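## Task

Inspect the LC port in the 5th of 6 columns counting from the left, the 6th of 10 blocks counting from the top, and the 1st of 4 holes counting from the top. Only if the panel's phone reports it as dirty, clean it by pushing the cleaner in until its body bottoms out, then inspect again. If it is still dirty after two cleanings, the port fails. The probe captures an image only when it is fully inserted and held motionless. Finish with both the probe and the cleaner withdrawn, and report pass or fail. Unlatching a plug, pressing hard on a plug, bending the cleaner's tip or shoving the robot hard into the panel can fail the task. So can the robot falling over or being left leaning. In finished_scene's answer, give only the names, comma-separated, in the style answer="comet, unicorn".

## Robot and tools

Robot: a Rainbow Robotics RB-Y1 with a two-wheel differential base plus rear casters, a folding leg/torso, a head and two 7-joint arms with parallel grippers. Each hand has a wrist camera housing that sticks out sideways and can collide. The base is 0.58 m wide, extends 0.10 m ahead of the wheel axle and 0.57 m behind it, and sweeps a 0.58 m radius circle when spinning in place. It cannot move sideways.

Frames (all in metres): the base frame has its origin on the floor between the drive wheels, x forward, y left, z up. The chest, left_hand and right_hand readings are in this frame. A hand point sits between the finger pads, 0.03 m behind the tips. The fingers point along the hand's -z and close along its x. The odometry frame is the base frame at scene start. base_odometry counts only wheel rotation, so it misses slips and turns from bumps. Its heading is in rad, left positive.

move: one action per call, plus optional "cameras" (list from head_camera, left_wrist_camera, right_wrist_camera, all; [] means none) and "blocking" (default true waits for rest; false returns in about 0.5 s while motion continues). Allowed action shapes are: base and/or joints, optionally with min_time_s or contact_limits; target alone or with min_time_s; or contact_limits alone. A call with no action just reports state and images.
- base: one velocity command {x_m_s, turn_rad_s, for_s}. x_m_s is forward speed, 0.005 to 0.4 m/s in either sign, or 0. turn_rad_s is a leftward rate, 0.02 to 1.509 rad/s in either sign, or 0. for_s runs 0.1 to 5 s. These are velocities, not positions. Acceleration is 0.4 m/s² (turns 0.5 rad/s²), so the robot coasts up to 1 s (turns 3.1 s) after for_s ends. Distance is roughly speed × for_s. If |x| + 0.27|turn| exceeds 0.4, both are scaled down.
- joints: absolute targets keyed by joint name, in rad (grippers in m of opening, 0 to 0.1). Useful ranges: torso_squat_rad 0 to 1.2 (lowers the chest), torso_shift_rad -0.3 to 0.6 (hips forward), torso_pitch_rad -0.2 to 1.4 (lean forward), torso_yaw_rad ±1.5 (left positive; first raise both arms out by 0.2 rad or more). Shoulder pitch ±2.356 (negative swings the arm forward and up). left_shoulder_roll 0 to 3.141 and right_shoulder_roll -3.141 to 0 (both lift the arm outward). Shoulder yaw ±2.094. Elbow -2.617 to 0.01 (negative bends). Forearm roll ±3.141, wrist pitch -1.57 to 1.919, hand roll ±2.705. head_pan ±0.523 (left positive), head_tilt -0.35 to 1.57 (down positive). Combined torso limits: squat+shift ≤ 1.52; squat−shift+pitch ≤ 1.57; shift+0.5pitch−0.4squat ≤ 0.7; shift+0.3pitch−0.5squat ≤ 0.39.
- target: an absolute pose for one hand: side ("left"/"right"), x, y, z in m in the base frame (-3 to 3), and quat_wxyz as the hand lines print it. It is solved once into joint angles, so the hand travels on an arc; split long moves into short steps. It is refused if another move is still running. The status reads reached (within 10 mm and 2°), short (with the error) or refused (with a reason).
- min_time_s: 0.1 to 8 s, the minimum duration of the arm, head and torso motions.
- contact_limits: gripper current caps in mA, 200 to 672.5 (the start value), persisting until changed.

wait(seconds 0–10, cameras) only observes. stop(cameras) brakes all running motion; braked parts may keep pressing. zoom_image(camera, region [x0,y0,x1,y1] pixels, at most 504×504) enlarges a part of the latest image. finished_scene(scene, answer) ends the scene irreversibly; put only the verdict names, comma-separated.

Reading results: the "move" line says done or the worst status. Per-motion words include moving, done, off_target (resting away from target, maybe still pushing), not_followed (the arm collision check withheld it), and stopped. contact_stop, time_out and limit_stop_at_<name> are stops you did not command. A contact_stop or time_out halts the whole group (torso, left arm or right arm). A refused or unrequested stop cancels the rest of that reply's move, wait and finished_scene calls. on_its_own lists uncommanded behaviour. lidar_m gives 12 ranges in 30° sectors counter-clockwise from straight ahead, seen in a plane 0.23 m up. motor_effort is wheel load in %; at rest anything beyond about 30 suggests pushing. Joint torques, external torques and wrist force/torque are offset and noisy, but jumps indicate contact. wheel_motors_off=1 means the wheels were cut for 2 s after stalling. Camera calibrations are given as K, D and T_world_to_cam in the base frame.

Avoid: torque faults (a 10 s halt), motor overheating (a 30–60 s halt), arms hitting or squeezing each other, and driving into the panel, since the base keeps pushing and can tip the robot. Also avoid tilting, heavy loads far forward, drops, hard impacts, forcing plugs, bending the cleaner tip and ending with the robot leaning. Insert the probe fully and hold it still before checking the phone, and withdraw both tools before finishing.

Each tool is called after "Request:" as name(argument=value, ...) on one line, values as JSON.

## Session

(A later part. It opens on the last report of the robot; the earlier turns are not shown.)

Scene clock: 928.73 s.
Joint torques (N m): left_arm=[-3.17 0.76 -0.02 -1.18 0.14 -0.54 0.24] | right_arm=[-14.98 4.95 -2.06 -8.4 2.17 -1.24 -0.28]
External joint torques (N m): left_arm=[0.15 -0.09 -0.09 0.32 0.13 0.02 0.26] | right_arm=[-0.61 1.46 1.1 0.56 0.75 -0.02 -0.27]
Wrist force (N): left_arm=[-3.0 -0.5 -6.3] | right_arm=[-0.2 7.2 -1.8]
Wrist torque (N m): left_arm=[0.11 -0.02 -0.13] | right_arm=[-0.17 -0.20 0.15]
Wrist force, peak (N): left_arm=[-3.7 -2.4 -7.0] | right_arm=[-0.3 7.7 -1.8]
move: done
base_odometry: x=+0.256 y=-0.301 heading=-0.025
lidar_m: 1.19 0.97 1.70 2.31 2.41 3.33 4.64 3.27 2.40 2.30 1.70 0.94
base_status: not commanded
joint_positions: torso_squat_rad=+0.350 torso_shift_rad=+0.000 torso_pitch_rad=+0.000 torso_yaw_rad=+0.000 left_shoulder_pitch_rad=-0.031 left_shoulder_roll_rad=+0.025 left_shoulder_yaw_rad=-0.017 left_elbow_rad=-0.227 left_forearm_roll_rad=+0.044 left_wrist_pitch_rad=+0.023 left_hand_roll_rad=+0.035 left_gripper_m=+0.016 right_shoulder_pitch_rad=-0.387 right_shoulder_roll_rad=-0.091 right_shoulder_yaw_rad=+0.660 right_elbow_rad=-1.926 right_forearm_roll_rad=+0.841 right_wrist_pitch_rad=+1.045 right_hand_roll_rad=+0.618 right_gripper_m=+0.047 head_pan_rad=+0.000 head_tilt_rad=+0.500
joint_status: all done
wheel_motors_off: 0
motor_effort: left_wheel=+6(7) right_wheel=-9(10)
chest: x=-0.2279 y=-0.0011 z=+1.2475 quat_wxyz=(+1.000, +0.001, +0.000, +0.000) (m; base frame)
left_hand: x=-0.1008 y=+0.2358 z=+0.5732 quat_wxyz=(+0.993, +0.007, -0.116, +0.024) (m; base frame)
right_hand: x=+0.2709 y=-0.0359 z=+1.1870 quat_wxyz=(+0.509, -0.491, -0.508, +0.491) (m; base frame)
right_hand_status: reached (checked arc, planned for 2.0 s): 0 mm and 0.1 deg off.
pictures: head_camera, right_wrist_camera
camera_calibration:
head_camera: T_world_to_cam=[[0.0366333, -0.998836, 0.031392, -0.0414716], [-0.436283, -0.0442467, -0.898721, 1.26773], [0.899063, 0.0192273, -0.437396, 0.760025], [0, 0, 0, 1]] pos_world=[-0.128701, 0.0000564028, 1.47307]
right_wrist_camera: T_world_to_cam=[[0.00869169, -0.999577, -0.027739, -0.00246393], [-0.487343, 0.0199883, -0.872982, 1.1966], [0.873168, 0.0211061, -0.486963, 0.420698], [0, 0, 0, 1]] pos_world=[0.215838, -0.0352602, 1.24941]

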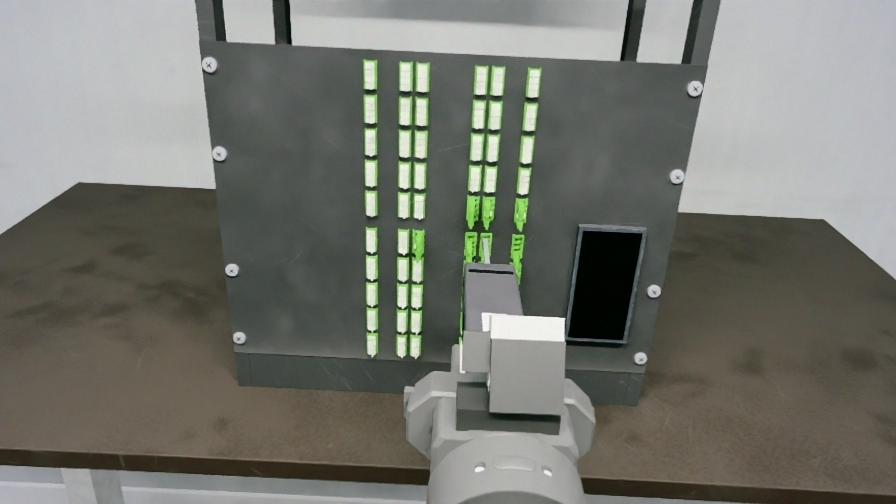

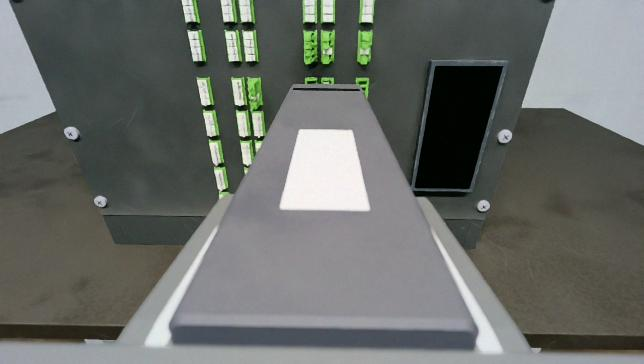

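Request:
zoom_image(camera="right_wrist_camera", region=[60, 120, 110, 210])

Request:
zoom_image(camera="right_wrist_camera", region=[470, 125, 520, 215])

Request:
zoom_image(camera="head_camera", region=[195, 50, 255, 170])

Request:
zoom_image(camera="head_camera", region=[195, 255, 255, 350])

Request:
zoom_image(camera="head_camera", region=[650, 75, 710, 195])

Request:
zoom_image(camera="head_camera", region=[625, 275, 685, 370])

Scaled by 5.600 from the camera's 644x364 image, which has a finer 1265x715 frame.

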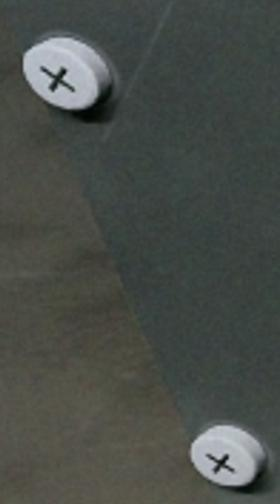

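Scaled by 5.600 from the camera's 644x364 image, which has a finer 1265x715 frame.

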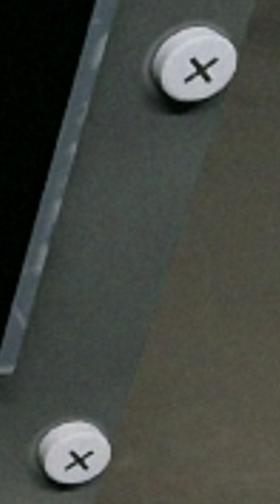

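Scaled by 4.200 from the camera's 896x504 image, which has a finer 1280x720 frame.

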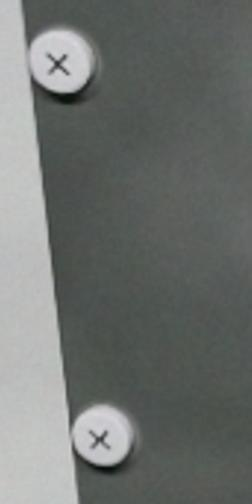

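Scaled by 5.305 from the camera's 896x504 image, which has a finer 1280x720 frame.

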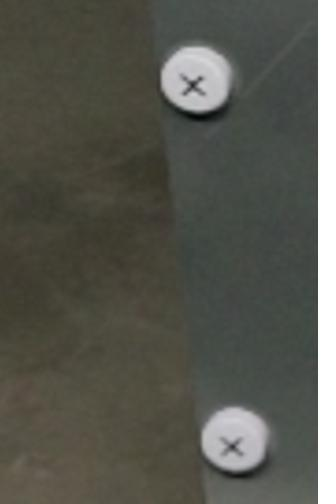

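Scaled by 4.200 from the camera's 896x504 image, which has a finer 1280x720 frame.

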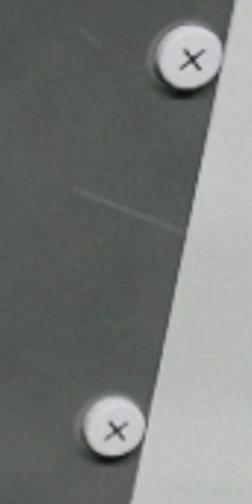

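Scaled by 5.305 from the camera's 896x504 image, which has a finer 1280x720 frame.

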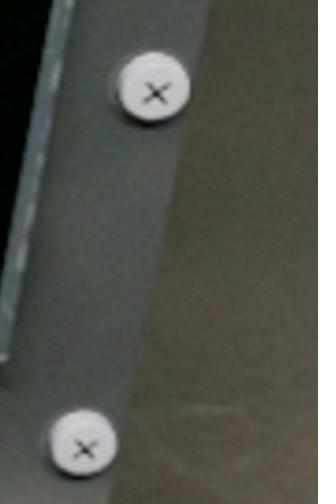

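Request:
zoom_image(camera="head_camera", region=[478, 234, 498, 250])

Request:
zoom_image(camera="head_camera", region=[478, 250, 498, 266])

Scaled by 25.200 from the camera's 896x504 image, which has a finer 1280x720 frame.

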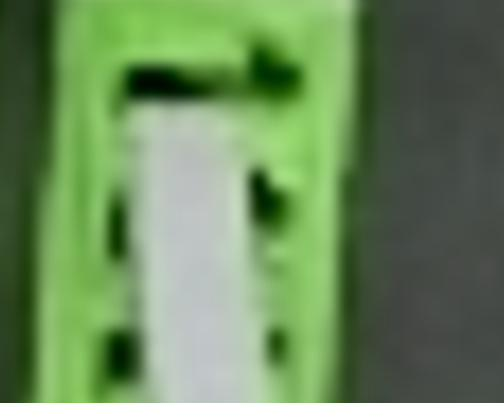

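Scaled by 25.200 from the camera's 896x504 image, which has a finer 1280x720 frame.

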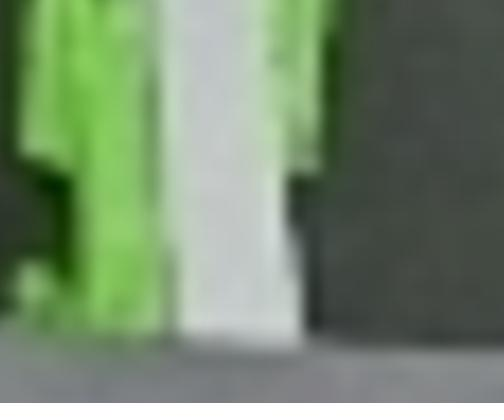

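Request:
zoom_image(camera="right_wrist_camera", region=[275, 122, 335, 152])

Request:
zoom_image(camera="right_wrist_camera", region=[325, 122, 385, 152])

Request:
zoom_image(camera="right_wrist_camera", region=[270, 190, 330, 220])

Request:
zoom_image(camera="right_wrist_camera", region=[325, 190, 385, 220])

Scaled by 8.400 from the camera's 644x364 image, which has a finer 1265x715 frame.

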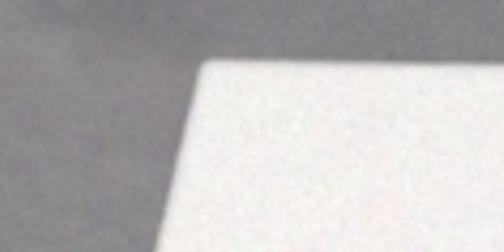

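Scaled by 8.400 from the camera's 644x364 image, which has a finer 1265x715 frame.

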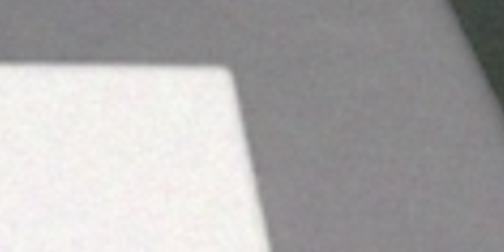

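Scaled by 8.400 from the camera's 644x364 image, which has a finer 1265x715 frame.

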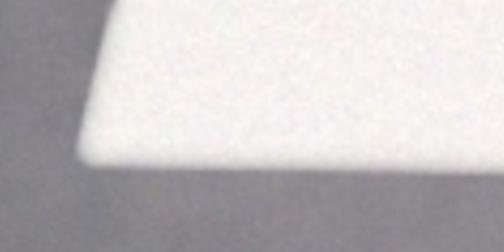

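Scaled by 8.400 from the camera's 644x364 image, which has a finer 1265x715 frame.

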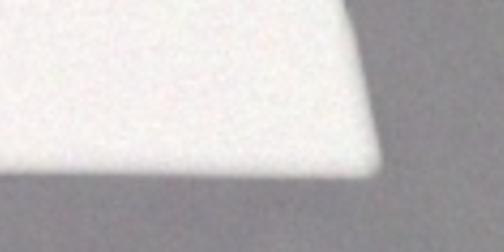

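Request:
move(target={"side": "right", "x": 0.268, "y": -0.0332, "z": 1.1792, "quat_wxyz": [0.501125, -0.505125, -0.511375, 0.482375]}, min_time_s=2, cameras=["head_camera", "right_wrist_camera"])

Request:
zoom_image(camera="right_wrist_camera", region=[320, 76, 336, 86])

Request:
zoom_image(camera="head_camera", region=[478, 230, 494, 246])

Request:
zoom_image(camera="right_wrist_camera", region=[285, 70, 369, 102])

Scene clock: 1071.50 s.
Joint torques (N m): left_arm=[-3.58 0.79 -0.43 -1.12 -0.09 -0.68 0.18] | right_arm=[-13.03 5.33 -2.23 -8.63 2.22 -1.71 -0.42]
External joint torques (N m): left_arm=[-0.26 -0.06 -0.51 0.38 -0.09 -0.13 0.19] | right_arm=[1.04 1.49 0.85 0.5 0.77 -0.6 -0.41]
Wrist force (N): left_arm=[-3.4 -1.0 -5.9] | right_arm=[-0.3 7.1 -1.5]
Wrist torque (N m): left_arm=[0.22 -0.13 -0.16] | right_arm=[-0.15 -0.24 0.15]
Wrist force, peak (N): left_arm=[-4.4 -0.6 -6.7] | right_arm=[-0.4 7.6 -1.8]
move: done
base_odometry: x=+0.256 y=-0.301 heading=-0.025
lidar_m: 1.18 0.95 1.71 2.32 2.40 3.32 4.66 3.29 2.39 2.30 1.68 0.95
base_status: not commanded
joint_positions: torso_squat_rad=+0.350 torso_shift_rad=+0.000 torso_pitch_rad=+0.000 torso_yaw_rad=+0.000 left_shoulder_pitch_rad=-0.031 left_shoulder_roll_rad=+0.025 left_shoulder_yaw_rad=-0.017 left_elbow_rad=-0.227 left_forearm_roll_rad=+0.044 left_wrist_pitch_rad=+0.023 left_hand_roll_rad=+0.035 left_gripper_m=+0.016 right_shoulder_pitch_rad=-0.364 right_shoulder_roll_rad=-0.088 right_shoulder_yaw_rad=+0.687 right_elbow_rad=-1.897 right_forearm_roll_rad=+0.921 right_wrist_pitch_rad=+1.016 right_hand_roll_rad=+0.562 right_gripper_m=+0.047 head_pan_rad=+0.000 head_tilt_rad=+0.500
joint_status: all done
wheel_motors_off: 0
motor_effort: left_wheel=+6(7) right_wheel=-10(10)
chest: x=-0.2279 y=-0.0011 z=+1.2475 quat_wxyz=(+1.000, +0.001, +0.000, +0.000) (m; base frame)
left_hand: x=-0.1008 y=+0.2358 z=+0.5732 quat_wxyz=(+0.993, +0.007, -0.116, +0.024) (m; base frame)
right_hand: x=+0.2677 y=-0.0328 z=+1.1793 quat_wxyz=(+0.500, -0.503, -0.511, +0.486) (m; base frame)
right_hand_status: reached (checked arc, planned for 2.0 s): 1 mm and 0.5 deg off.
pictures: head_camera, right_wrist_camera
camera_calibration:
head_camera: T_world_to_cam=[[0.0366333, -0.998836, 0.031392, -0.0414716], [-0.436283, -0.0442467, -0.898721, 1.26773], [0.899063, 0.0192273, -0.437396, 0.760025], [0, 0, 0, 1]] pos_world=[-0.128701, 0.0000564028, 1.47307]
right_wrist_camera: T_world_to_cam=[[0.00299591, -0.999876, -0.0154398, -0.0125016], [-0.462226, 0.0123069, -0.886677, 1.19745], [0.886757, 0.00979309, -0.462132, 0.386391], [0, 0, 0, 1]] pos_world=[0.210893, -0.0310208, 1.24012]

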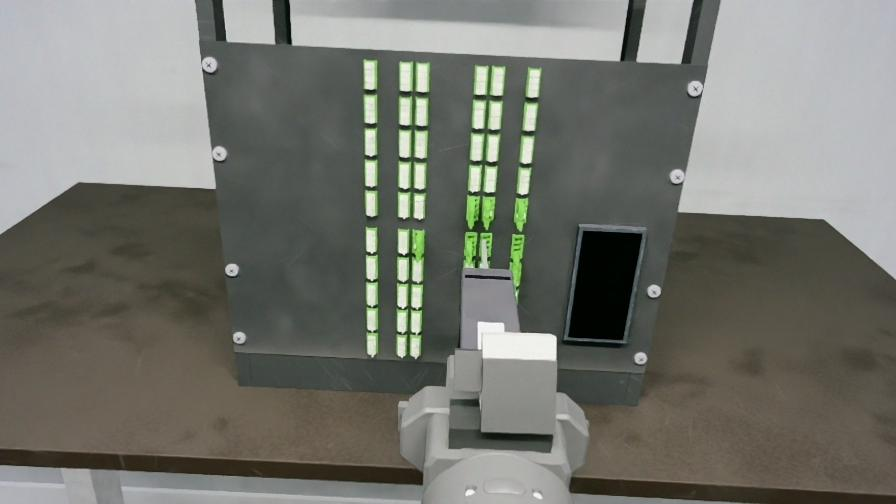

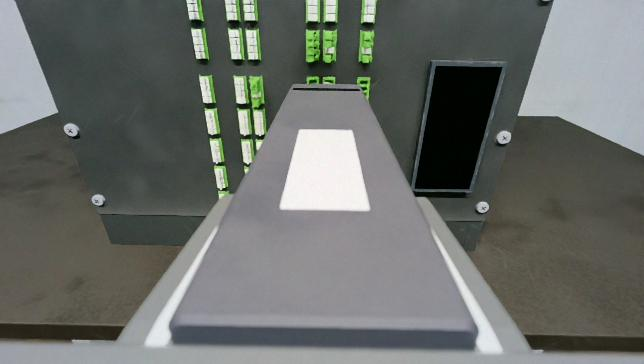

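Scaled by 31.500 from the camera's 644x364 image, which has a finer 1265x715 frame.

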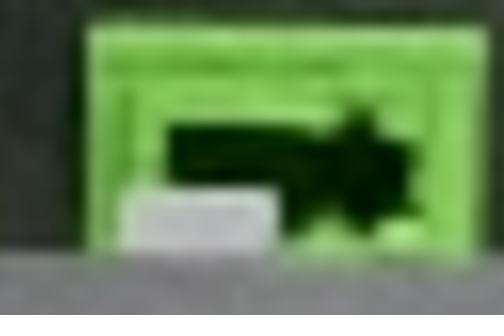

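Scaled by 31.500 from the camera's 896x504 image, which has a finer 1280x720 frame.

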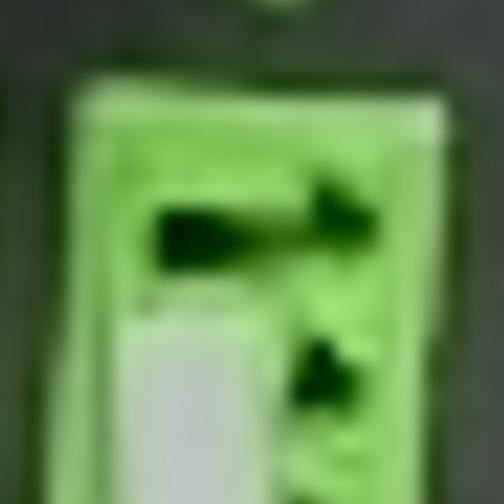

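Scaled by 6.000 from the camera's 644x364 image, which has a finer 1265x715 frame.

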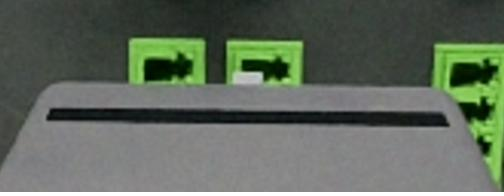

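Request:
move(target={"side":"right","x":0.268,"y":-0.0343,"z":1.1796,"quat_wxyz":[0.5014,-0.5059,-0.5117,0.4803]}, min_time_s=1.5, cameras=["head_camera","right_wrist_camera"])

Request:
zoom_image(camera="right_wrist_camera", region=[320, 76, 336, 86])

Request:
zoom_image(camera="head_camera", region=[478, 230, 494, 246])

Scene clock: 1111.73 s.
Joint torques (N m): left_arm=[-3.64 0.49 -0.1 -1.27 -0.02 -0.66 0.34] | right_arm=[-13.22 4.96 -4.42 -8.67 2.2 -1.56 -0.4]
External joint torques (N m): left_arm=[-0.32 -0.37 -0.17 0.23 -0.02 -0.1 0.35] | right_arm=[0.83 1.08 -1.38 0.48 0.75 -0.47 -0.39]
Wrist force (N): left_arm=[-4.2 -0.8 -5.9] | right_arm=[-0.3 6.7 -1.1]
Wrist torque (N m): left_arm=[0.16 -0.18 -0.13] | right_arm=[-0.08 -0.21 0.16]
Wrist force, peak (N): left_arm=[-4.6 -2.3 -6.4] | right_arm=[-0.3 7.7 -1.3]
move: done
base_odometry: x=+0.256 y=-0.301 heading=-0.025
lidar_m: 1.19 0.95 1.70 2.32 2.42 3.31 4.66 3.27 2.38 2.30 1.70 0.95
base_status: not commanded
joint_positions: torso_squat_rad=+0.350 torso_shift_rad=+0.000 torso_pitch_rad=+0.000 torso_yaw_rad=+0.000 left_shoulder_pitch_rad=-0.031 left_shoulder_roll_rad=+0.025 left_shoulder_yaw_rad=-0.017 left_elbow_rad=-0.227 left_forearm_roll_rad=+0.044 left_wrist_pitch_rad=+0.023 left_hand_roll_rad=+0.035 left_gripper_m=+0.016 right_shoulder_pitch_rad=-0.362 right_shoulder_roll_rad=-0.086 right_shoulder_yaw_rad=+0.687 right_elbow_rad=-1.891 right_forearm_roll_rad=+0.938 right_wrist_pitch_rad=+1.013 right_hand_roll_rad=+0.547 right_gripper_m=+0.047 head_pan_rad=+0.000 head_tilt_rad=+0.500
joint_status: all done
wheel_motors_off: 0
motor_effort: left_wheel=+4(7) right_wheel=-9(10)
chest: x=-0.2279 y=-0.0011 z=+1.2475 quat_wxyz=(+1.000, +0.001, +0.000, +0.000) (m; base frame)
left_hand: x=-0.1008 y=+0.2358 z=+0.5732 quat_wxyz=(+0.993, +0.007, -0.116, +0.024) (m; base frame)
right_hand: x=+0.2680 y=-0.0343 z=+1.1795 quat_wxyz=(+0.501, -0.506, -0.512, +0.481) (m; base frame)
right_hand_status: reached (checked arc, planned for 1.5 s): 0 mm and 0.1 deg off.
pictures: head_camera, right_wrist_camera
camera_calibration:
head_camera: T_world_to_cam=[[0.0366333, -0.998836, 0.031392, -0.0414716], [-0.436283, -0.0442467, -0.898721, 1.26773], [0.899063, 0.0192273, -0.437396, 0.760025], [0, 0, 0, 1]] pos_world=[-0.128701, 0.0000564028, 1.47307]
right_wrist_camera: T_world_to_cam=[[-0.00456193, -0.999804, -0.0192465, -0.00748115], [-0.45533, 0.0192126, -0.890116, 1.20022], [0.890311, 0.00470287, -0.455328, 0.377133], [0, 0, 0, 1]] pos_world=[0.210698, -0.0323127, 1.23991]

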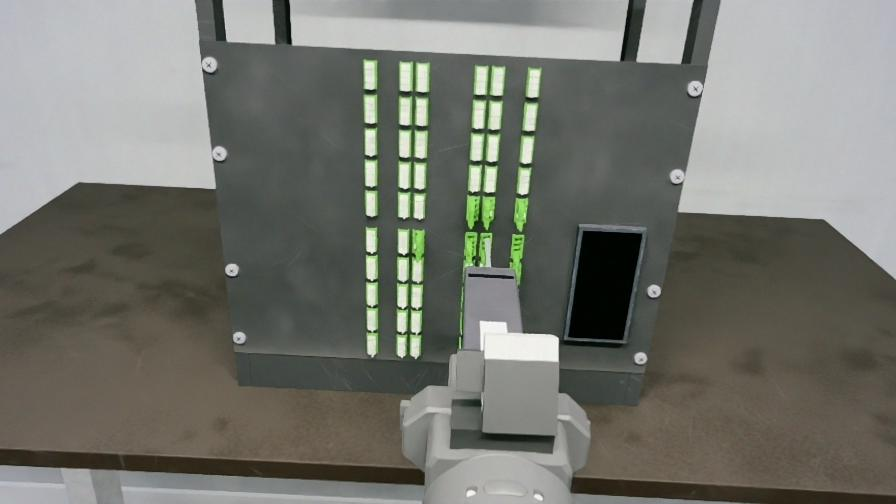

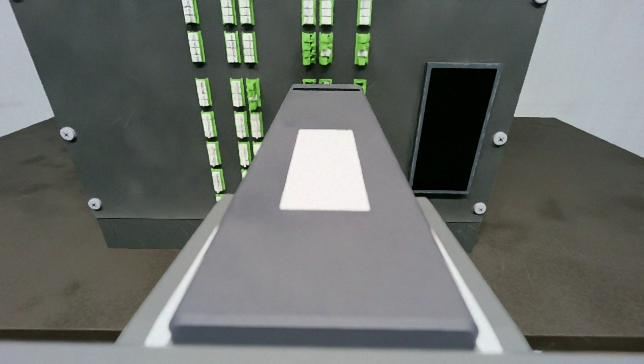

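Scaled by 31.500 from the camera's 644x364 image, which has a finer 1265x715 frame.

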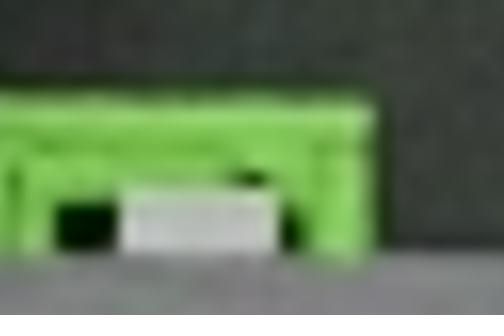

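Scaled by 31.500 from the camera's 896x504 image, which has a finer 1280x720 frame.

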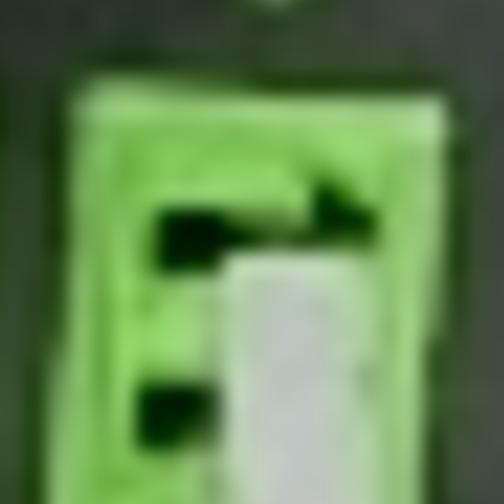

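Request:
move(target={"side":"right","x":0.268,"y":-0.0324,"z":1.1777,"quat_wxyz":[0.5014,-0.5059,-0.5117,0.4803]}, min_time_s=1.5, cameras=["head_camera","right_wrist_camera"])

Request:
zoom_image(camera="right_wrist_camera", region=[320, 76, 336, 86])

Request:
zoom_image(camera="head_camera", region=[478, 230, 494, 246])

Scene clock: 1139.23 s.
Joint torques (N m): left_arm=[-3.16 0.81 -0.64 -1.11 0.1 -0.32 0.24] | right_arm=[-12.9 5.84 -1.71 -8.67 2.27 -1.63 -0.55]
External joint torques (N m): left_arm=[0.16 -0.04 -0.72 0.39 0.09 0.24 0.25] | right_arm=[1.15 1.87 1.3 0.51 0.81 -0.56 -0.55]
Wrist force (N): left_arm=[-3.8 -1.2 -6.5] | right_arm=[-0.3 7.3 -1.4]
Wrist torque (N m): left_arm=[0.16 -0.13 -0.10] | right_arm=[-0.18 -0.22 0.15]
Wrist force, peak (N): left_arm=[-4.4 -1.1 -6.7] | right_arm=[-0.4 7.6 -1.6]
move: done
base_odometry: x=+0.256 y=-0.301 heading=-0.025
lidar_m: 1.19 0.96 1.70 2.32 2.40 3.30 4.65 3.27 2.38 2.30 1.69 0.95
base_status: not commanded
joint_positions: torso_squat_rad=+0.350 torso_shift_rad=+0.000 torso_pitch_rad=+0.000 torso_yaw_rad=+0.000 left_shoulder_pitch_rad=-0.031 left_shoulder_roll_rad=+0.025 left_shoulder_yaw_rad=-0.017 left_elbow_rad=-0.227 left_forearm_roll_rad=+0.044 left_wrist_pitch_rad=+0.023 left_hand_roll_rad=+0.035 left_gripper_m=+0.016 right_shoulder_pitch_rad=-0.361 right_shoulder_roll_rad=-0.082 right_shoulder_yaw_rad=+0.690 right_elbow_rad=-1.882 right_forearm_roll_rad=+0.948 right_wrist_pitch_rad=+1.011 right_hand_roll_rad=+0.539 right_gripper_m=+0.047 head_pan_rad=+0.000 head_tilt_rad=+0.500
joint_status: all done
wheel_motors_off: 0
motor_effort: left_wheel=+6(7) right_wheel=-10(10)
chest: x=-0.2279 y=-0.0011 z=+1.2475 quat_wxyz=(+1.000, +0.001, +0.000, +0.000) (m; base frame)
left_hand: x=-0.1008 y=+0.2358 z=+0.5732 quat_wxyz=(+0.993, +0.007, -0.116, +0.024) (m; base frame)
right_hand: x=+0.2681 y=-0.0327 z=+1.1776 quat_wxyz=(+0.501, -0.506, -0.511, +0.480) (m; base frame)
right_hand_status: reached (checked arc, planned for 1.5 s): 0 mm and 0.0 deg off.
pictures: head_camera, right_wrist_camera
camera_calibration:
head_camera: T_world_to_cam=[[0.0366333, -0.998836, 0.031392, -0.0414716], [-0.436283, -0.0442467, -0.898721, 1.26773], [0.899063, 0.0192273, -0.437396, 0.760025], [0, 0, 0, 1]] pos_world=[-0.128701, 0.0000564028, 1.47307]
right_wrist_camera: T_world_to_cam=[[-0.00518697, -0.999794, -0.019602, -0.00534488], [-0.455122, 0.0198146, -0.890208, 1.19864], [0.890414, 0.0043038, -0.455131, 0.375893], [0, 0, 0, 1]] pos_world=[0.210799, -0.0307121, 1.23801]

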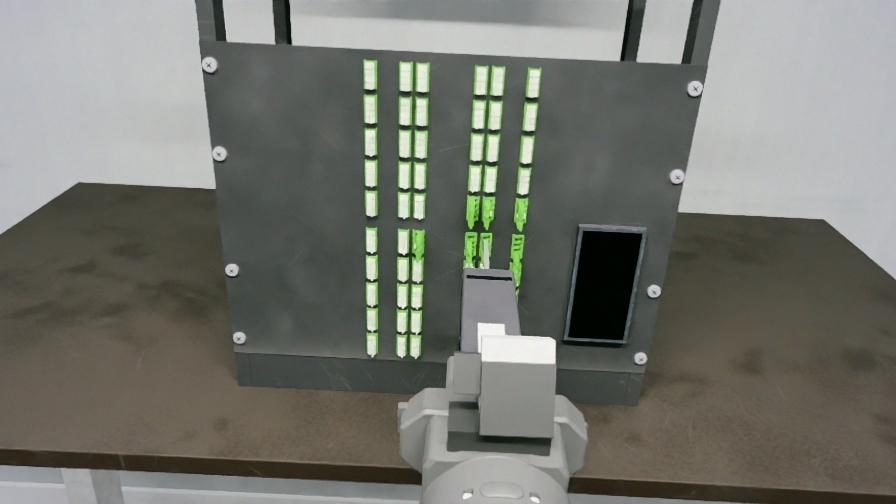

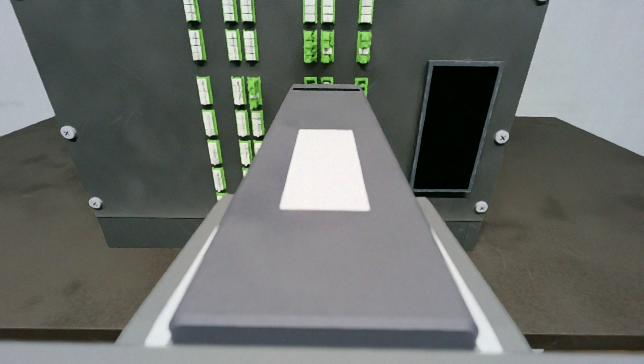

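Scaled by 31.500 from the camera's 644x364 image, which has a finer 1265x715 frame.

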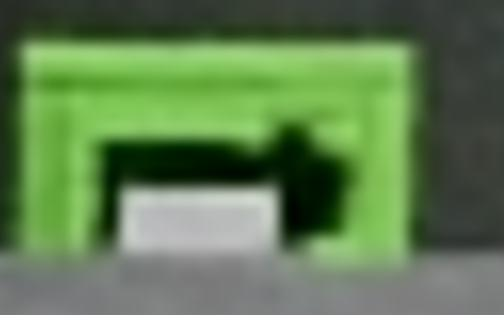

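Scaled by 31.500 from the camera's 896x504 image, which has a finer 1280x720 frame.

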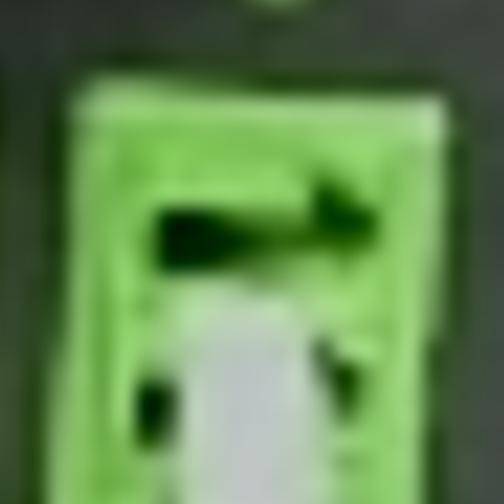

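Request:
move(target={"side":"right","x":0.272,"y":-0.0319,"z":1.1772,"quat_wxyz":[0.5014,-0.5059,-0.5117,0.4803]}, min_time_s=1.5, cameras=["head_camera","right_wrist_camera"])

Request:
zoom_image(camera="right_wrist_camera", region=[320, 76, 336, 86])

Request:
zoom_image(camera="head_camera", region=[478, 230, 494, 246])

Scene clock: 1156.43 s.
Joint torques (N m): left_arm=[-3.28 0.72 -0.01 -1.06 -0.04 -0.55 0.22] | right_arm=[-15.1 5.4 -4.35 -8.65 1.76 -1.83 -0.38]
External joint torques (N m): left_arm=[0.05 -0.13 -0.08 0.44 -0.05 0 0.23] | right_arm=[-0.86 1.48 -1.3 0.55 0.3 -0.77 -0.37]
Wrist force (N): left_arm=[-4.2 -0.7 -6.1] | right_arm=[0.0 7.1 -1.4]
Wrist torque (N m): left_arm=[0.12 -0.19 -0.11] | right_arm=[-0.16 -0.17 0.17]
Wrist force, peak (N): left_arm=[-4.9 -0.8 -7.3] | right_arm=[-0.2 7.7 -1.3]
move: done
base_odometry: x=+0.256 y=-0.301 heading=-0.025
lidar_m: 1.18 0.97 1.71 2.32 2.42 3.32 4.64 3.26 2.38 2.31 1.69 0.96
base_status: not commanded
joint_positions: torso_squat_rad=+0.350 torso_shift_rad=+0.000 torso_pitch_rad=+0.000 torso_yaw_rad=+0.000 left_shoulder_pitch_rad=-0.031 left_shoulder_roll_rad=+0.025 left_shoulder_yaw_rad=-0.017 left_elbow_rad=-0.227 left_forearm_roll_rad=+0.044 left_wrist_pitch_rad=+0.023 left_hand_roll_rad=+0.035 left_gripper_m=+0.016 right_shoulder_pitch_rad=-0.371 right_shoulder_roll_rad=-0.080 right_shoulder_yaw_rad=+0.684 right_elbow_rad=-1.865 right_forearm_roll_rad=+0.946 right_wrist_pitch_rad=+1.005 right_hand_roll_rad=+0.532 right_gripper_m=+0.047 head_pan_rad=+0.000 head_tilt_rad=+0.500
joint_status: all done
wheel_motors_off: 0
motor_effort: left_wheel=+6(7) right_wheel=-10(10)
chest: x=-0.2279 y=-0.0011 z=+1.2475 quat_wxyz=(+1.000, +0.001, +0.000, +0.000) (m; base frame)
left_hand: x=-0.1008 y=+0.2358 z=+0.5732 quat_wxyz=(+0.993, +0.007, -0.116, +0.024) (m; base frame)
right_hand: x=+0.2718 y=-0.0320 z=+1.1769 quat_wxyz=(+0.501, -0.506, -0.511, +0.481) (m; base frame)
right_hand_status: reached (checked arc, planned for 1.5 s): 0 mm and 0.1 deg off.
pictures: head_camera, right_wrist_camera
camera_calibration:
head_camera: T_world_to_cam=[[0.0366333, -0.998836, 0.031392, -0.0414716], [-0.436283, -0.0442467, -0.898721, 1.26773], [0.899063, 0.0192273, -0.437396, 0.760025], [0, 0, 0, 1]] pos_world=[-0.128701, 0.0000564028, 1.47307]
right_wrist_camera: T_world_to_cam=[[-0.00501583, -0.999798, -0.0194669, -0.00494306], [-0.455523, 0.0196145, -0.890008, 1.19956], [0.89021, 0.00440348, -0.455529, 0.372726], [0, 0, 0, 1]] pos_world=[0.214599, -0.0301122, 1.23731]

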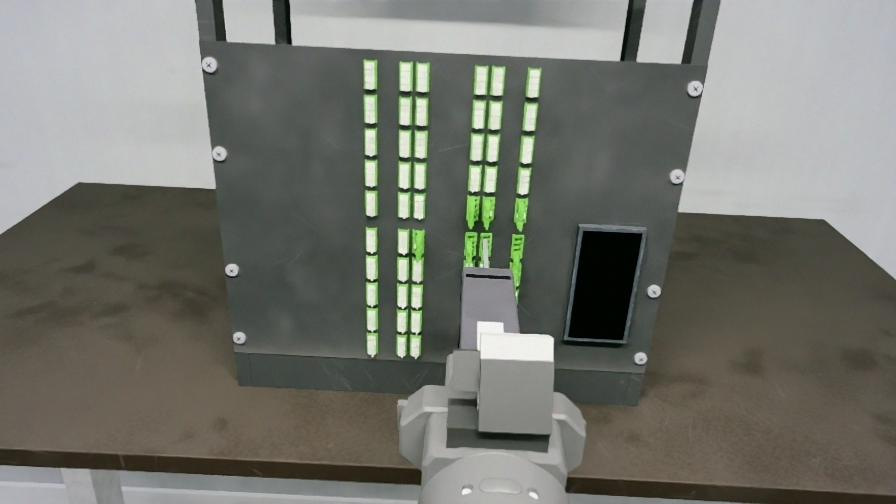

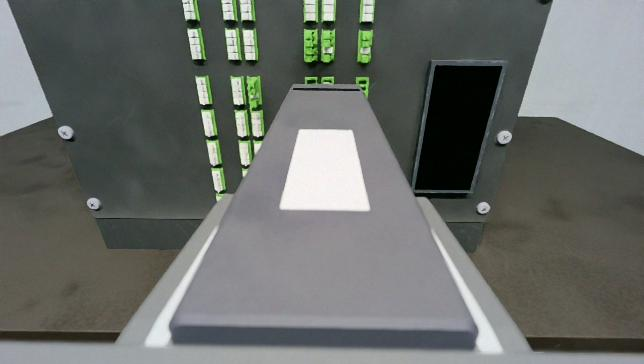

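Scaled by 31.500 from the camera's 644x364 image, which has a finer 1265x715 frame.

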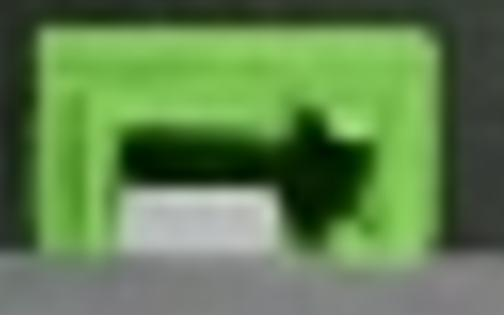

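Scaled by 31.500 from the camera's 896x504 image, which has a finer 1280x720 frame.

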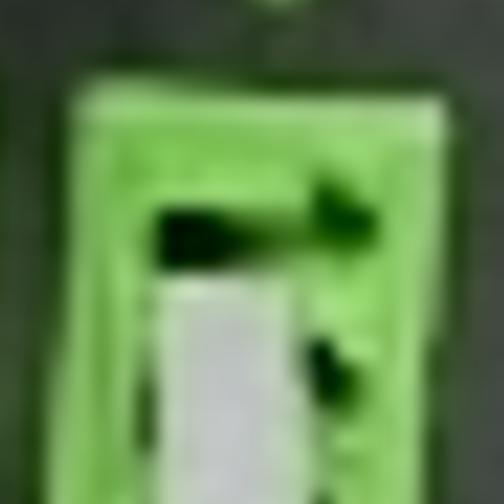

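Request:
move(target={"side":"right","x":0.272,"y":-0.0327,"z":1.1779,"quat_wxyz":[0.501007,-0.505006,-0.511255,0.482261]}, min_time_s=1.5, cameras=["head_camera","right_wrist_camera"])

Request:
zoom_image(camera="right_wrist_camera", region=[320, 76, 336, 86])

Request:
zoom_image(camera="head_camera", region=[478, 230, 494, 246])

Scene clock: 1224.43 s.
Joint torques (N m): left_arm=[-3.56 0.55 0.02 -1.12 0.13 -0.52 0.31] | right_arm=[-15.35 1.98 -4.11 -9.94 1.91 -1.09 0.58]
External joint torques (N m): left_arm=[-0.23 -0.3 -0.05 0.38 0.12 0.04 0.32] | right_arm=[-1.1 -1.88 -1.04 -0.76 0.45 -0.02 0.58]
Wrist force (N): left_arm=[-3.7 -0.9 -6.0] | right_arm=[0.0 6.9 -1.4]
Wrist torque (N m): left_arm=[0.15 -0.09 -0.15] | right_arm=[-0.14 -0.20 0.17]
Wrist force, peak (N): left_arm=[-4.7 -0.7 -6.7] | right_arm=[0.0 7.6 -1.5]
move: done
base_odometry: x=+0.256 y=-0.301 heading=-0.025
lidar_m: 1.19 0.97 1.70 2.32 2.40 3.30 4.64 3.28 2.39 2.28 1.69 0.95
base_status: not commanded
joint_positions: torso_squat_rad=+0.350 torso_shift_rad=+0.000 torso_pitch_rad=+0.000 torso_yaw_rad=+0.000 left_shoulder_pitch_rad=-0.031 left_shoulder_roll_rad=+0.025 left_shoulder_yaw_rad=-0.017 left_elbow_rad=-0.227 left_forearm_roll_rad=+0.044 left_wrist_pitch_rad=+0.023 left_hand_roll_rad=+0.035 left_gripper_m=+0.016 right_shoulder_pitch_rad=-0.372 right_shoulder_roll_rad=-0.083 right_shoulder_yaw_rad=+0.682 right_elbow_rad=-1.871 right_forearm_roll_rad=+0.935 right_wrist_pitch_rad=+1.006 right_hand_roll_rad=+0.541 right_gripper_m=+0.047 head_pan_rad=+0.000 head_tilt_rad=+0.500
joint_status: all done
wheel_motors_off: 0
motor_effort: left_wheel=+5(7) right_wheel=-10(10)
chest: x=-0.2279 y=-0.0011 z=+1.2475 quat_wxyz=(+1.000, +0.001, +0.000, +0.000) (m; base frame)
left_hand: x=-0.1008 y=+0.2358 z=+0.5732 quat_wxyz=(+0.993, +0.007, -0.116, +0.024) (m; base frame)
right_hand: x=+0.2719 y=-0.0325 z=+1.1776 quat_wxyz=(+0.501, -0.505, -0.511, +0.482) (m; base frame)
right_hand_status: reached (checked arc, planned for 1.5 s): 0 mm and 0.0 deg off.
pictures: head_camera, right_wrist_camera
camera_calibration:
head_camera: T_world_to_cam=[[0.0366333, -0.998836, 0.031392, -0.0414716], [-0.436283, -0.0442467, -0.898721, 1.26773], [0.899063, 0.0192273, -0.437396, 0.760025], [0, 0, 0, 1]] pos_world=[-0.128701, 0.0000564028, 1.47307]
right_wrist_camera: T_world_to_cam=[[-0.00197152, -0.999832, -0.018233, -0.00771294], [-0.458068, 0.0171106, -0.888753, 1.1993], [0.888915, 0.00659973, -0.458024, 0.376354], [0, 0, 0, 1]] pos_world=[0.214797, -0.0307161, 1.23812]

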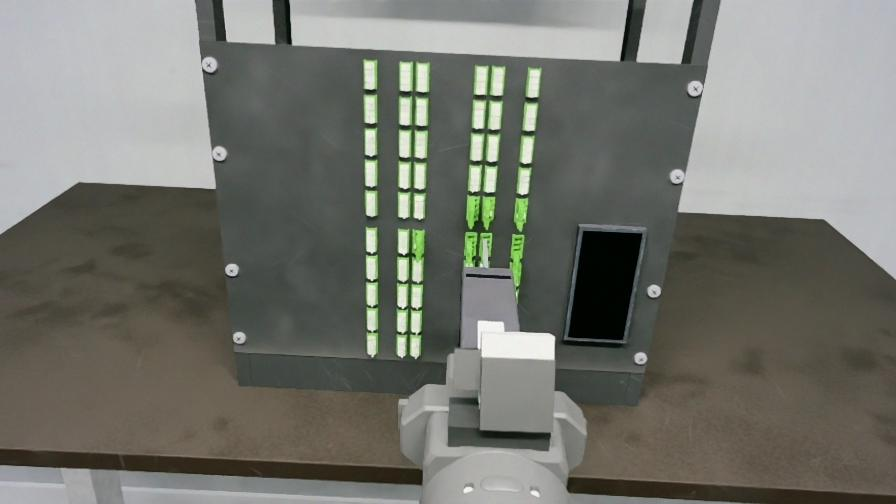

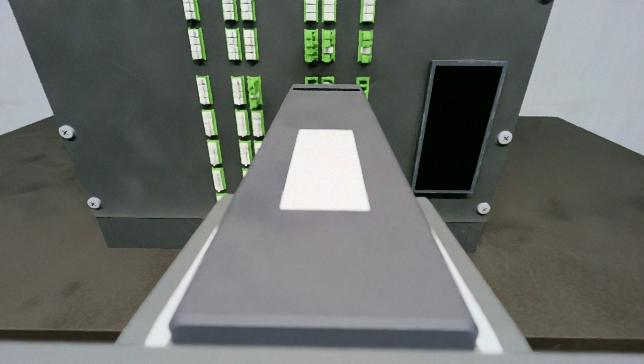

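Scaled by 31.500 from the camera's 644x364 image, which has a finer 1265x715 frame.

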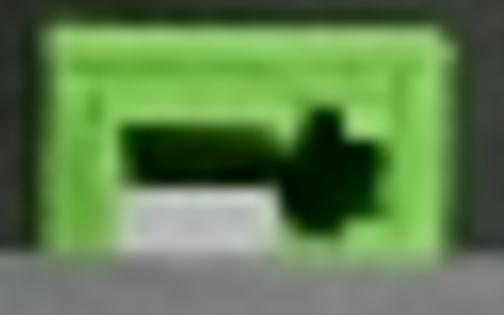

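Scaled by 31.500 from the camera's 896x504 image, which has a finer 1280x720 frame.

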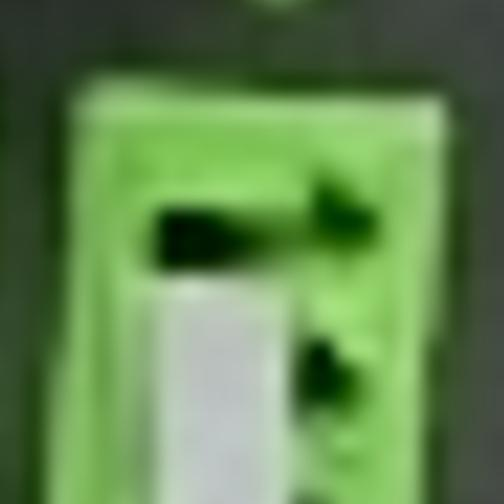

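Request:
move(target={"side":"right","x":0.274,"y":-0.0328,"z":1.1785,"quat_wxyz":[0.501007,-0.505006,-0.511255,0.482261]}, min_time_s=1.5, cameras=["head_camera","right_wrist_camera"])

Request:
zoom_image(camera="right_wrist_camera", region=[320, 76, 336, 86])

Request:
zoom_image(camera="head_camera", region=[478, 230, 494, 246])

Scene clock: 1240.87 s.
Joint torques (N m): left_arm=[-3.48 0.72 0.03 -1.01 -0.1 -0.61 0.29] | right_arm=[-15.61 4.38 -4.44 -8.91 1.85 -1.72 0.52]
External joint torques (N m): left_arm=[-0.15 -0.13 -0.05 0.49 -0.11 -0.05 0.3] | right_arm=[-1.25 0.59 -1.34 0.27 0.4 -0.64 0.53]
Wrist force (N): left_arm=[-3.9 -1.1 -6.0] | right_arm=[0.0 7.1 -1.2]
Wrist torque (N m): left_arm=[0.24 -0.17 -0.13] | right_arm=[-0.16 -0.22 0.14]
Wrist force, peak (N): left_arm=[-4.7 -1.2 -6.5] | right_arm=[-0.6 7.6 -1.5]
move: done
base_odometry: x=+0.256 y=-0.301 heading=-0.025
lidar_m: 1.19 0.97 1.72 2.32 2.41 3.32 4.65 3.29 2.40 2.30 1.70 0.97
base_status: not commanded
joint_positions: torso_squat_rad=+0.350 torso_shift_rad=+0.000 torso_pitch_rad=+0.000 torso_yaw_rad=+0.000 left_shoulder_pitch_rad=-0.031 left_shoulder_roll_rad=+0.025 left_shoulder_yaw_rad=-0.017 left_elbow_rad=-0.227 left_forearm_roll_rad=+0.044 left_wrist_pitch_rad=+0.023 left_hand_roll_rad=+0.035 left_gripper_m=+0.016 right_shoulder_pitch_rad=-0.378 right_shoulder_roll_rad=-0.083 right_shoulder_yaw_rad=+0.678 right_elbow_rad=-1.865 right_forearm_roll_rad=+0.930 right_wrist_pitch_rad=+1.004 right_hand_roll_rad=+0.541 right_gripper_m=+0.047 head_pan_rad=+0.000 head_tilt_rad=+0.500
joint_status: all done
wheel_motors_off: 0
motor_effort: left_wheel=+6(7) right_wheel=-10(10)
chest: x=-0.2279 y=-0.0011 z=+1.2475 quat_wxyz=(+1.000, +0.001, +0.000, +0.000) (m; base frame)
left_hand: x=-0.1008 y=+0.2358 z=+0.5732 quat_wxyz=(+0.993, +0.007, -0.116, +0.024) (m; base frame)
right_hand: x=+0.2739 y=-0.0328 z=+1.1782 quat_wxyz=(+0.501, -0.505, -0.511, +0.482) (m; base frame)
right_hand_status: reached (checked arc, planned for 1.5 s): 0 mm and 0.0 deg off.
pictures: head_camera, right_wrist_camera
camera_calibration:
head_camera: T_world_to_cam=[[0.0366333, -0.998836, 0.031392, -0.0414716], [-0.436283, -0.0442467, -0.898721, 1.26773], [0.899063, 0.0192273, -0.437396, 0.760025], [0, 0, 0, 1]] pos_world=[-0.128701, 0.0000564028, 1.47307]
right_wrist_camera: T_world_to_cam=[[-0.00219267, -0.999835, -0.018007, -0.00812731], [-0.458063, 0.0170111, -0.888757, 1.20084], [0.888917, 0.00629961, -0.458025, 0.374888], [0, 0, 0, 1]] pos_world=[0.216798, -0.0309152, 1.23882]

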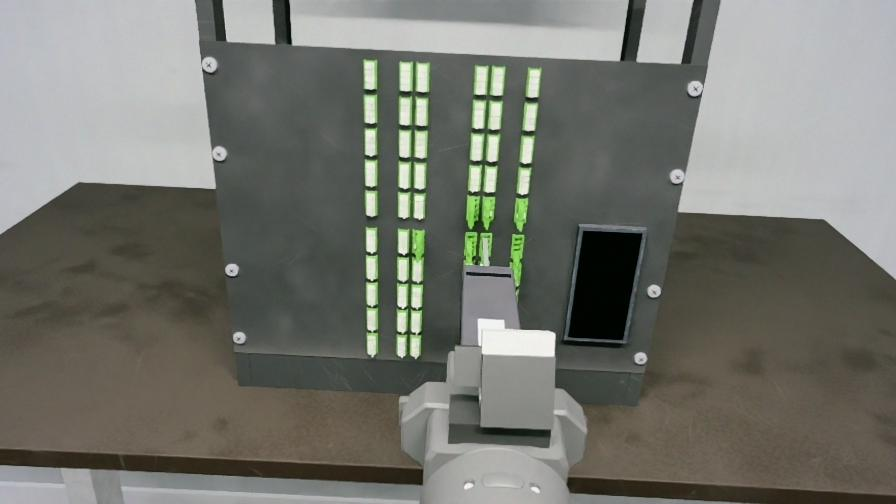

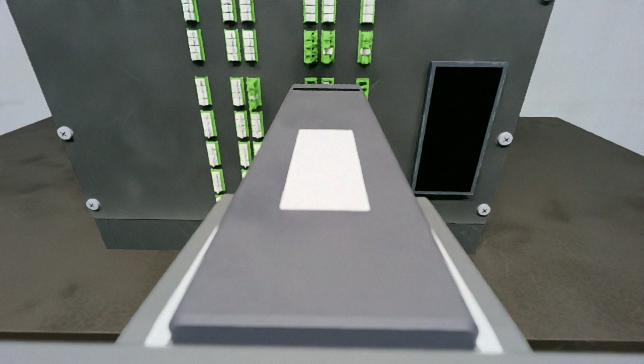

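Scaled by 31.500 from the camera's 644x364 image, which has a finer 1265x715 frame.

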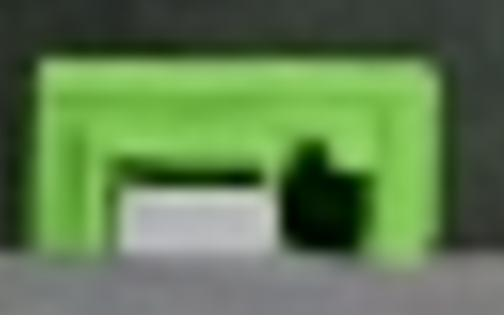

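Scaled by 31.500 from the camera's 896x504 image, which has a finer 1280x720 frame.

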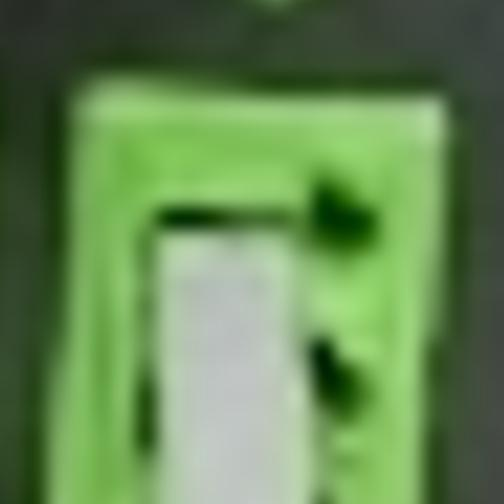

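Request:
move(target={"side":"right","x":0.2765,"y":-0.0328,"z":1.1784,"quat_wxyz":[0.501007,-0.505006,-0.511255,0.482261]}, min_time_s=1.5, cameras=["head_camera","right_wrist_camera"])

Request:
zoom_image(camera="right_wrist_camera", region=[320, 76, 336, 86])

Request:
zoom_image(camera="head_camera", region=[478, 230, 494, 246])

Scene clock: 1254.90 s.
Joint torques (N m): left_arm=[-3.21 0.86 -0.63 -1.25 0.2 -0.63 0.32] | right_arm=[-14.42 4.9 -4.92 -8.02 1.62 -1.07 -0.41]
External joint torques (N m): left_arm=[0.12 0.01 -0.7 0.25 0.19 -0.07 0.33] | right_arm=[0.08 1.17 -1.79 1.16 0.16 0 -0.4]
Wrist force (N): left_arm=[-3.8 -1.3 -6.6] | right_arm=[0.9 6.5 -1.1]
Wrist torque (N m): left_arm=[0.20 -0.17 -0.09] | right_arm=[-0.40 -0.39 0.15]
Wrist force, peak (N): left_arm=[-4.4 -1.0 -6.9] | right_arm=[0.1 7.6 -1.4]
move: done
base_odometry: x=+0.256 y=-0.301 heading=-0.025
lidar_m: 1.19 0.97 1.72 2.32 2.43 3.31 4.65 3.27 2.38 2.30 1.71 0.96
base_status: not commanded
joint_positions: torso_squat_rad=+0.350 torso_shift_rad=+0.000 torso_pitch_rad=+0.000 torso_yaw_rad=+0.000 left_shoulder_pitch_rad=-0.031 left_shoulder_roll_rad=+0.025 left_shoulder_yaw_rad=-0.017 left_elbow_rad=-0.227 left_forearm_roll_rad=+0.044 left_wrist_pitch_rad=+0.023 left_hand_roll_rad=+0.035 left_gripper_m=+0.016 right_shoulder_pitch_rad=-0.385 right_shoulder_roll_rad=-0.083 right_shoulder_yaw_rad=+0.673 right_elbow_rad=-1.856 right_forearm_roll_rad=+0.928 right_wrist_pitch_rad=+1.000 right_hand_roll_rad=+0.539 right_gripper_m=+0.047 head_pan_rad=+0.000 head_tilt_rad=+0.500
joint_status: all done
wheel_motors_off: 0
motor_effort: left_wheel=+6(7) right_wheel=-9(10)
chest: x=-0.2279 y=-0.0011 z=+1.2475 quat_wxyz=(+1.000, +0.001, +0.000, +0.000) (m; base frame)
left_hand: x=-0.1008 y=+0.2358 z=+0.5732 quat_wxyz=(+0.993, +0.007, -0.116, +0.024) (m; base frame)
right_hand: x=+0.2764 y=-0.0328 z=+1.1783 quat_wxyz=(+0.501, -0.505, -0.511, +0.482) (m; base frame)
right_hand_status: reached (checked arc, planned for 1.5 s): 0 mm and 0.0 deg off.
pictures: head_camera, right_wrist_camera
camera_calibration:
head_camera: T_world_to_cam=[[0.0366333, -0.998836, 0.031392, -0.0414716], [-0.436283, -0.0442467, -0.898721, 1.26773], [0.899063, 0.0192273, -0.437396, 0.760025], [0, 0, 0, 1]] pos_world=[-0.128701, 0.0000564028, 1.47307]
right_wrist_camera: T_world_to_cam=[[-0.00186895, -0.999843, -0.0176078, -0.0086875], [-0.457787, 0.0165099, -0.888909, 1.20209], [0.88906, 0.00639928, -0.457746, 0.372292], [0, 0, 0, 1]] pos_world=[0.219296, -0.030915, 1.23881]

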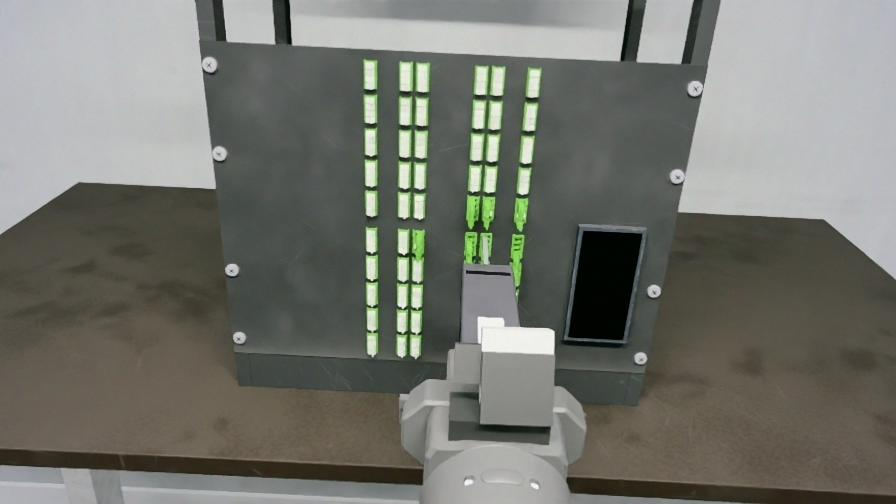

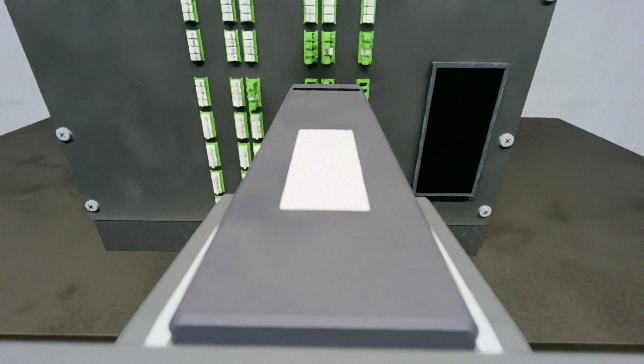

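Scaled by 31.500 from the camera's 644x364 image, which has a finer 1265x715 frame.

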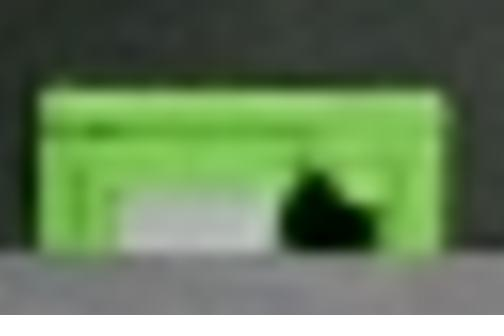

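Scaled by 31.500 from the camera's 896x504 image, which has a finer 1280x720 frame.

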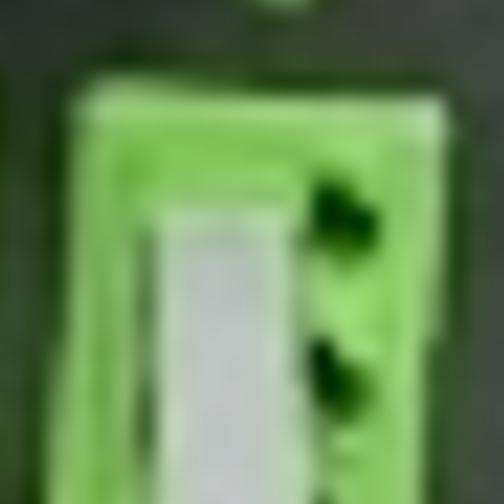

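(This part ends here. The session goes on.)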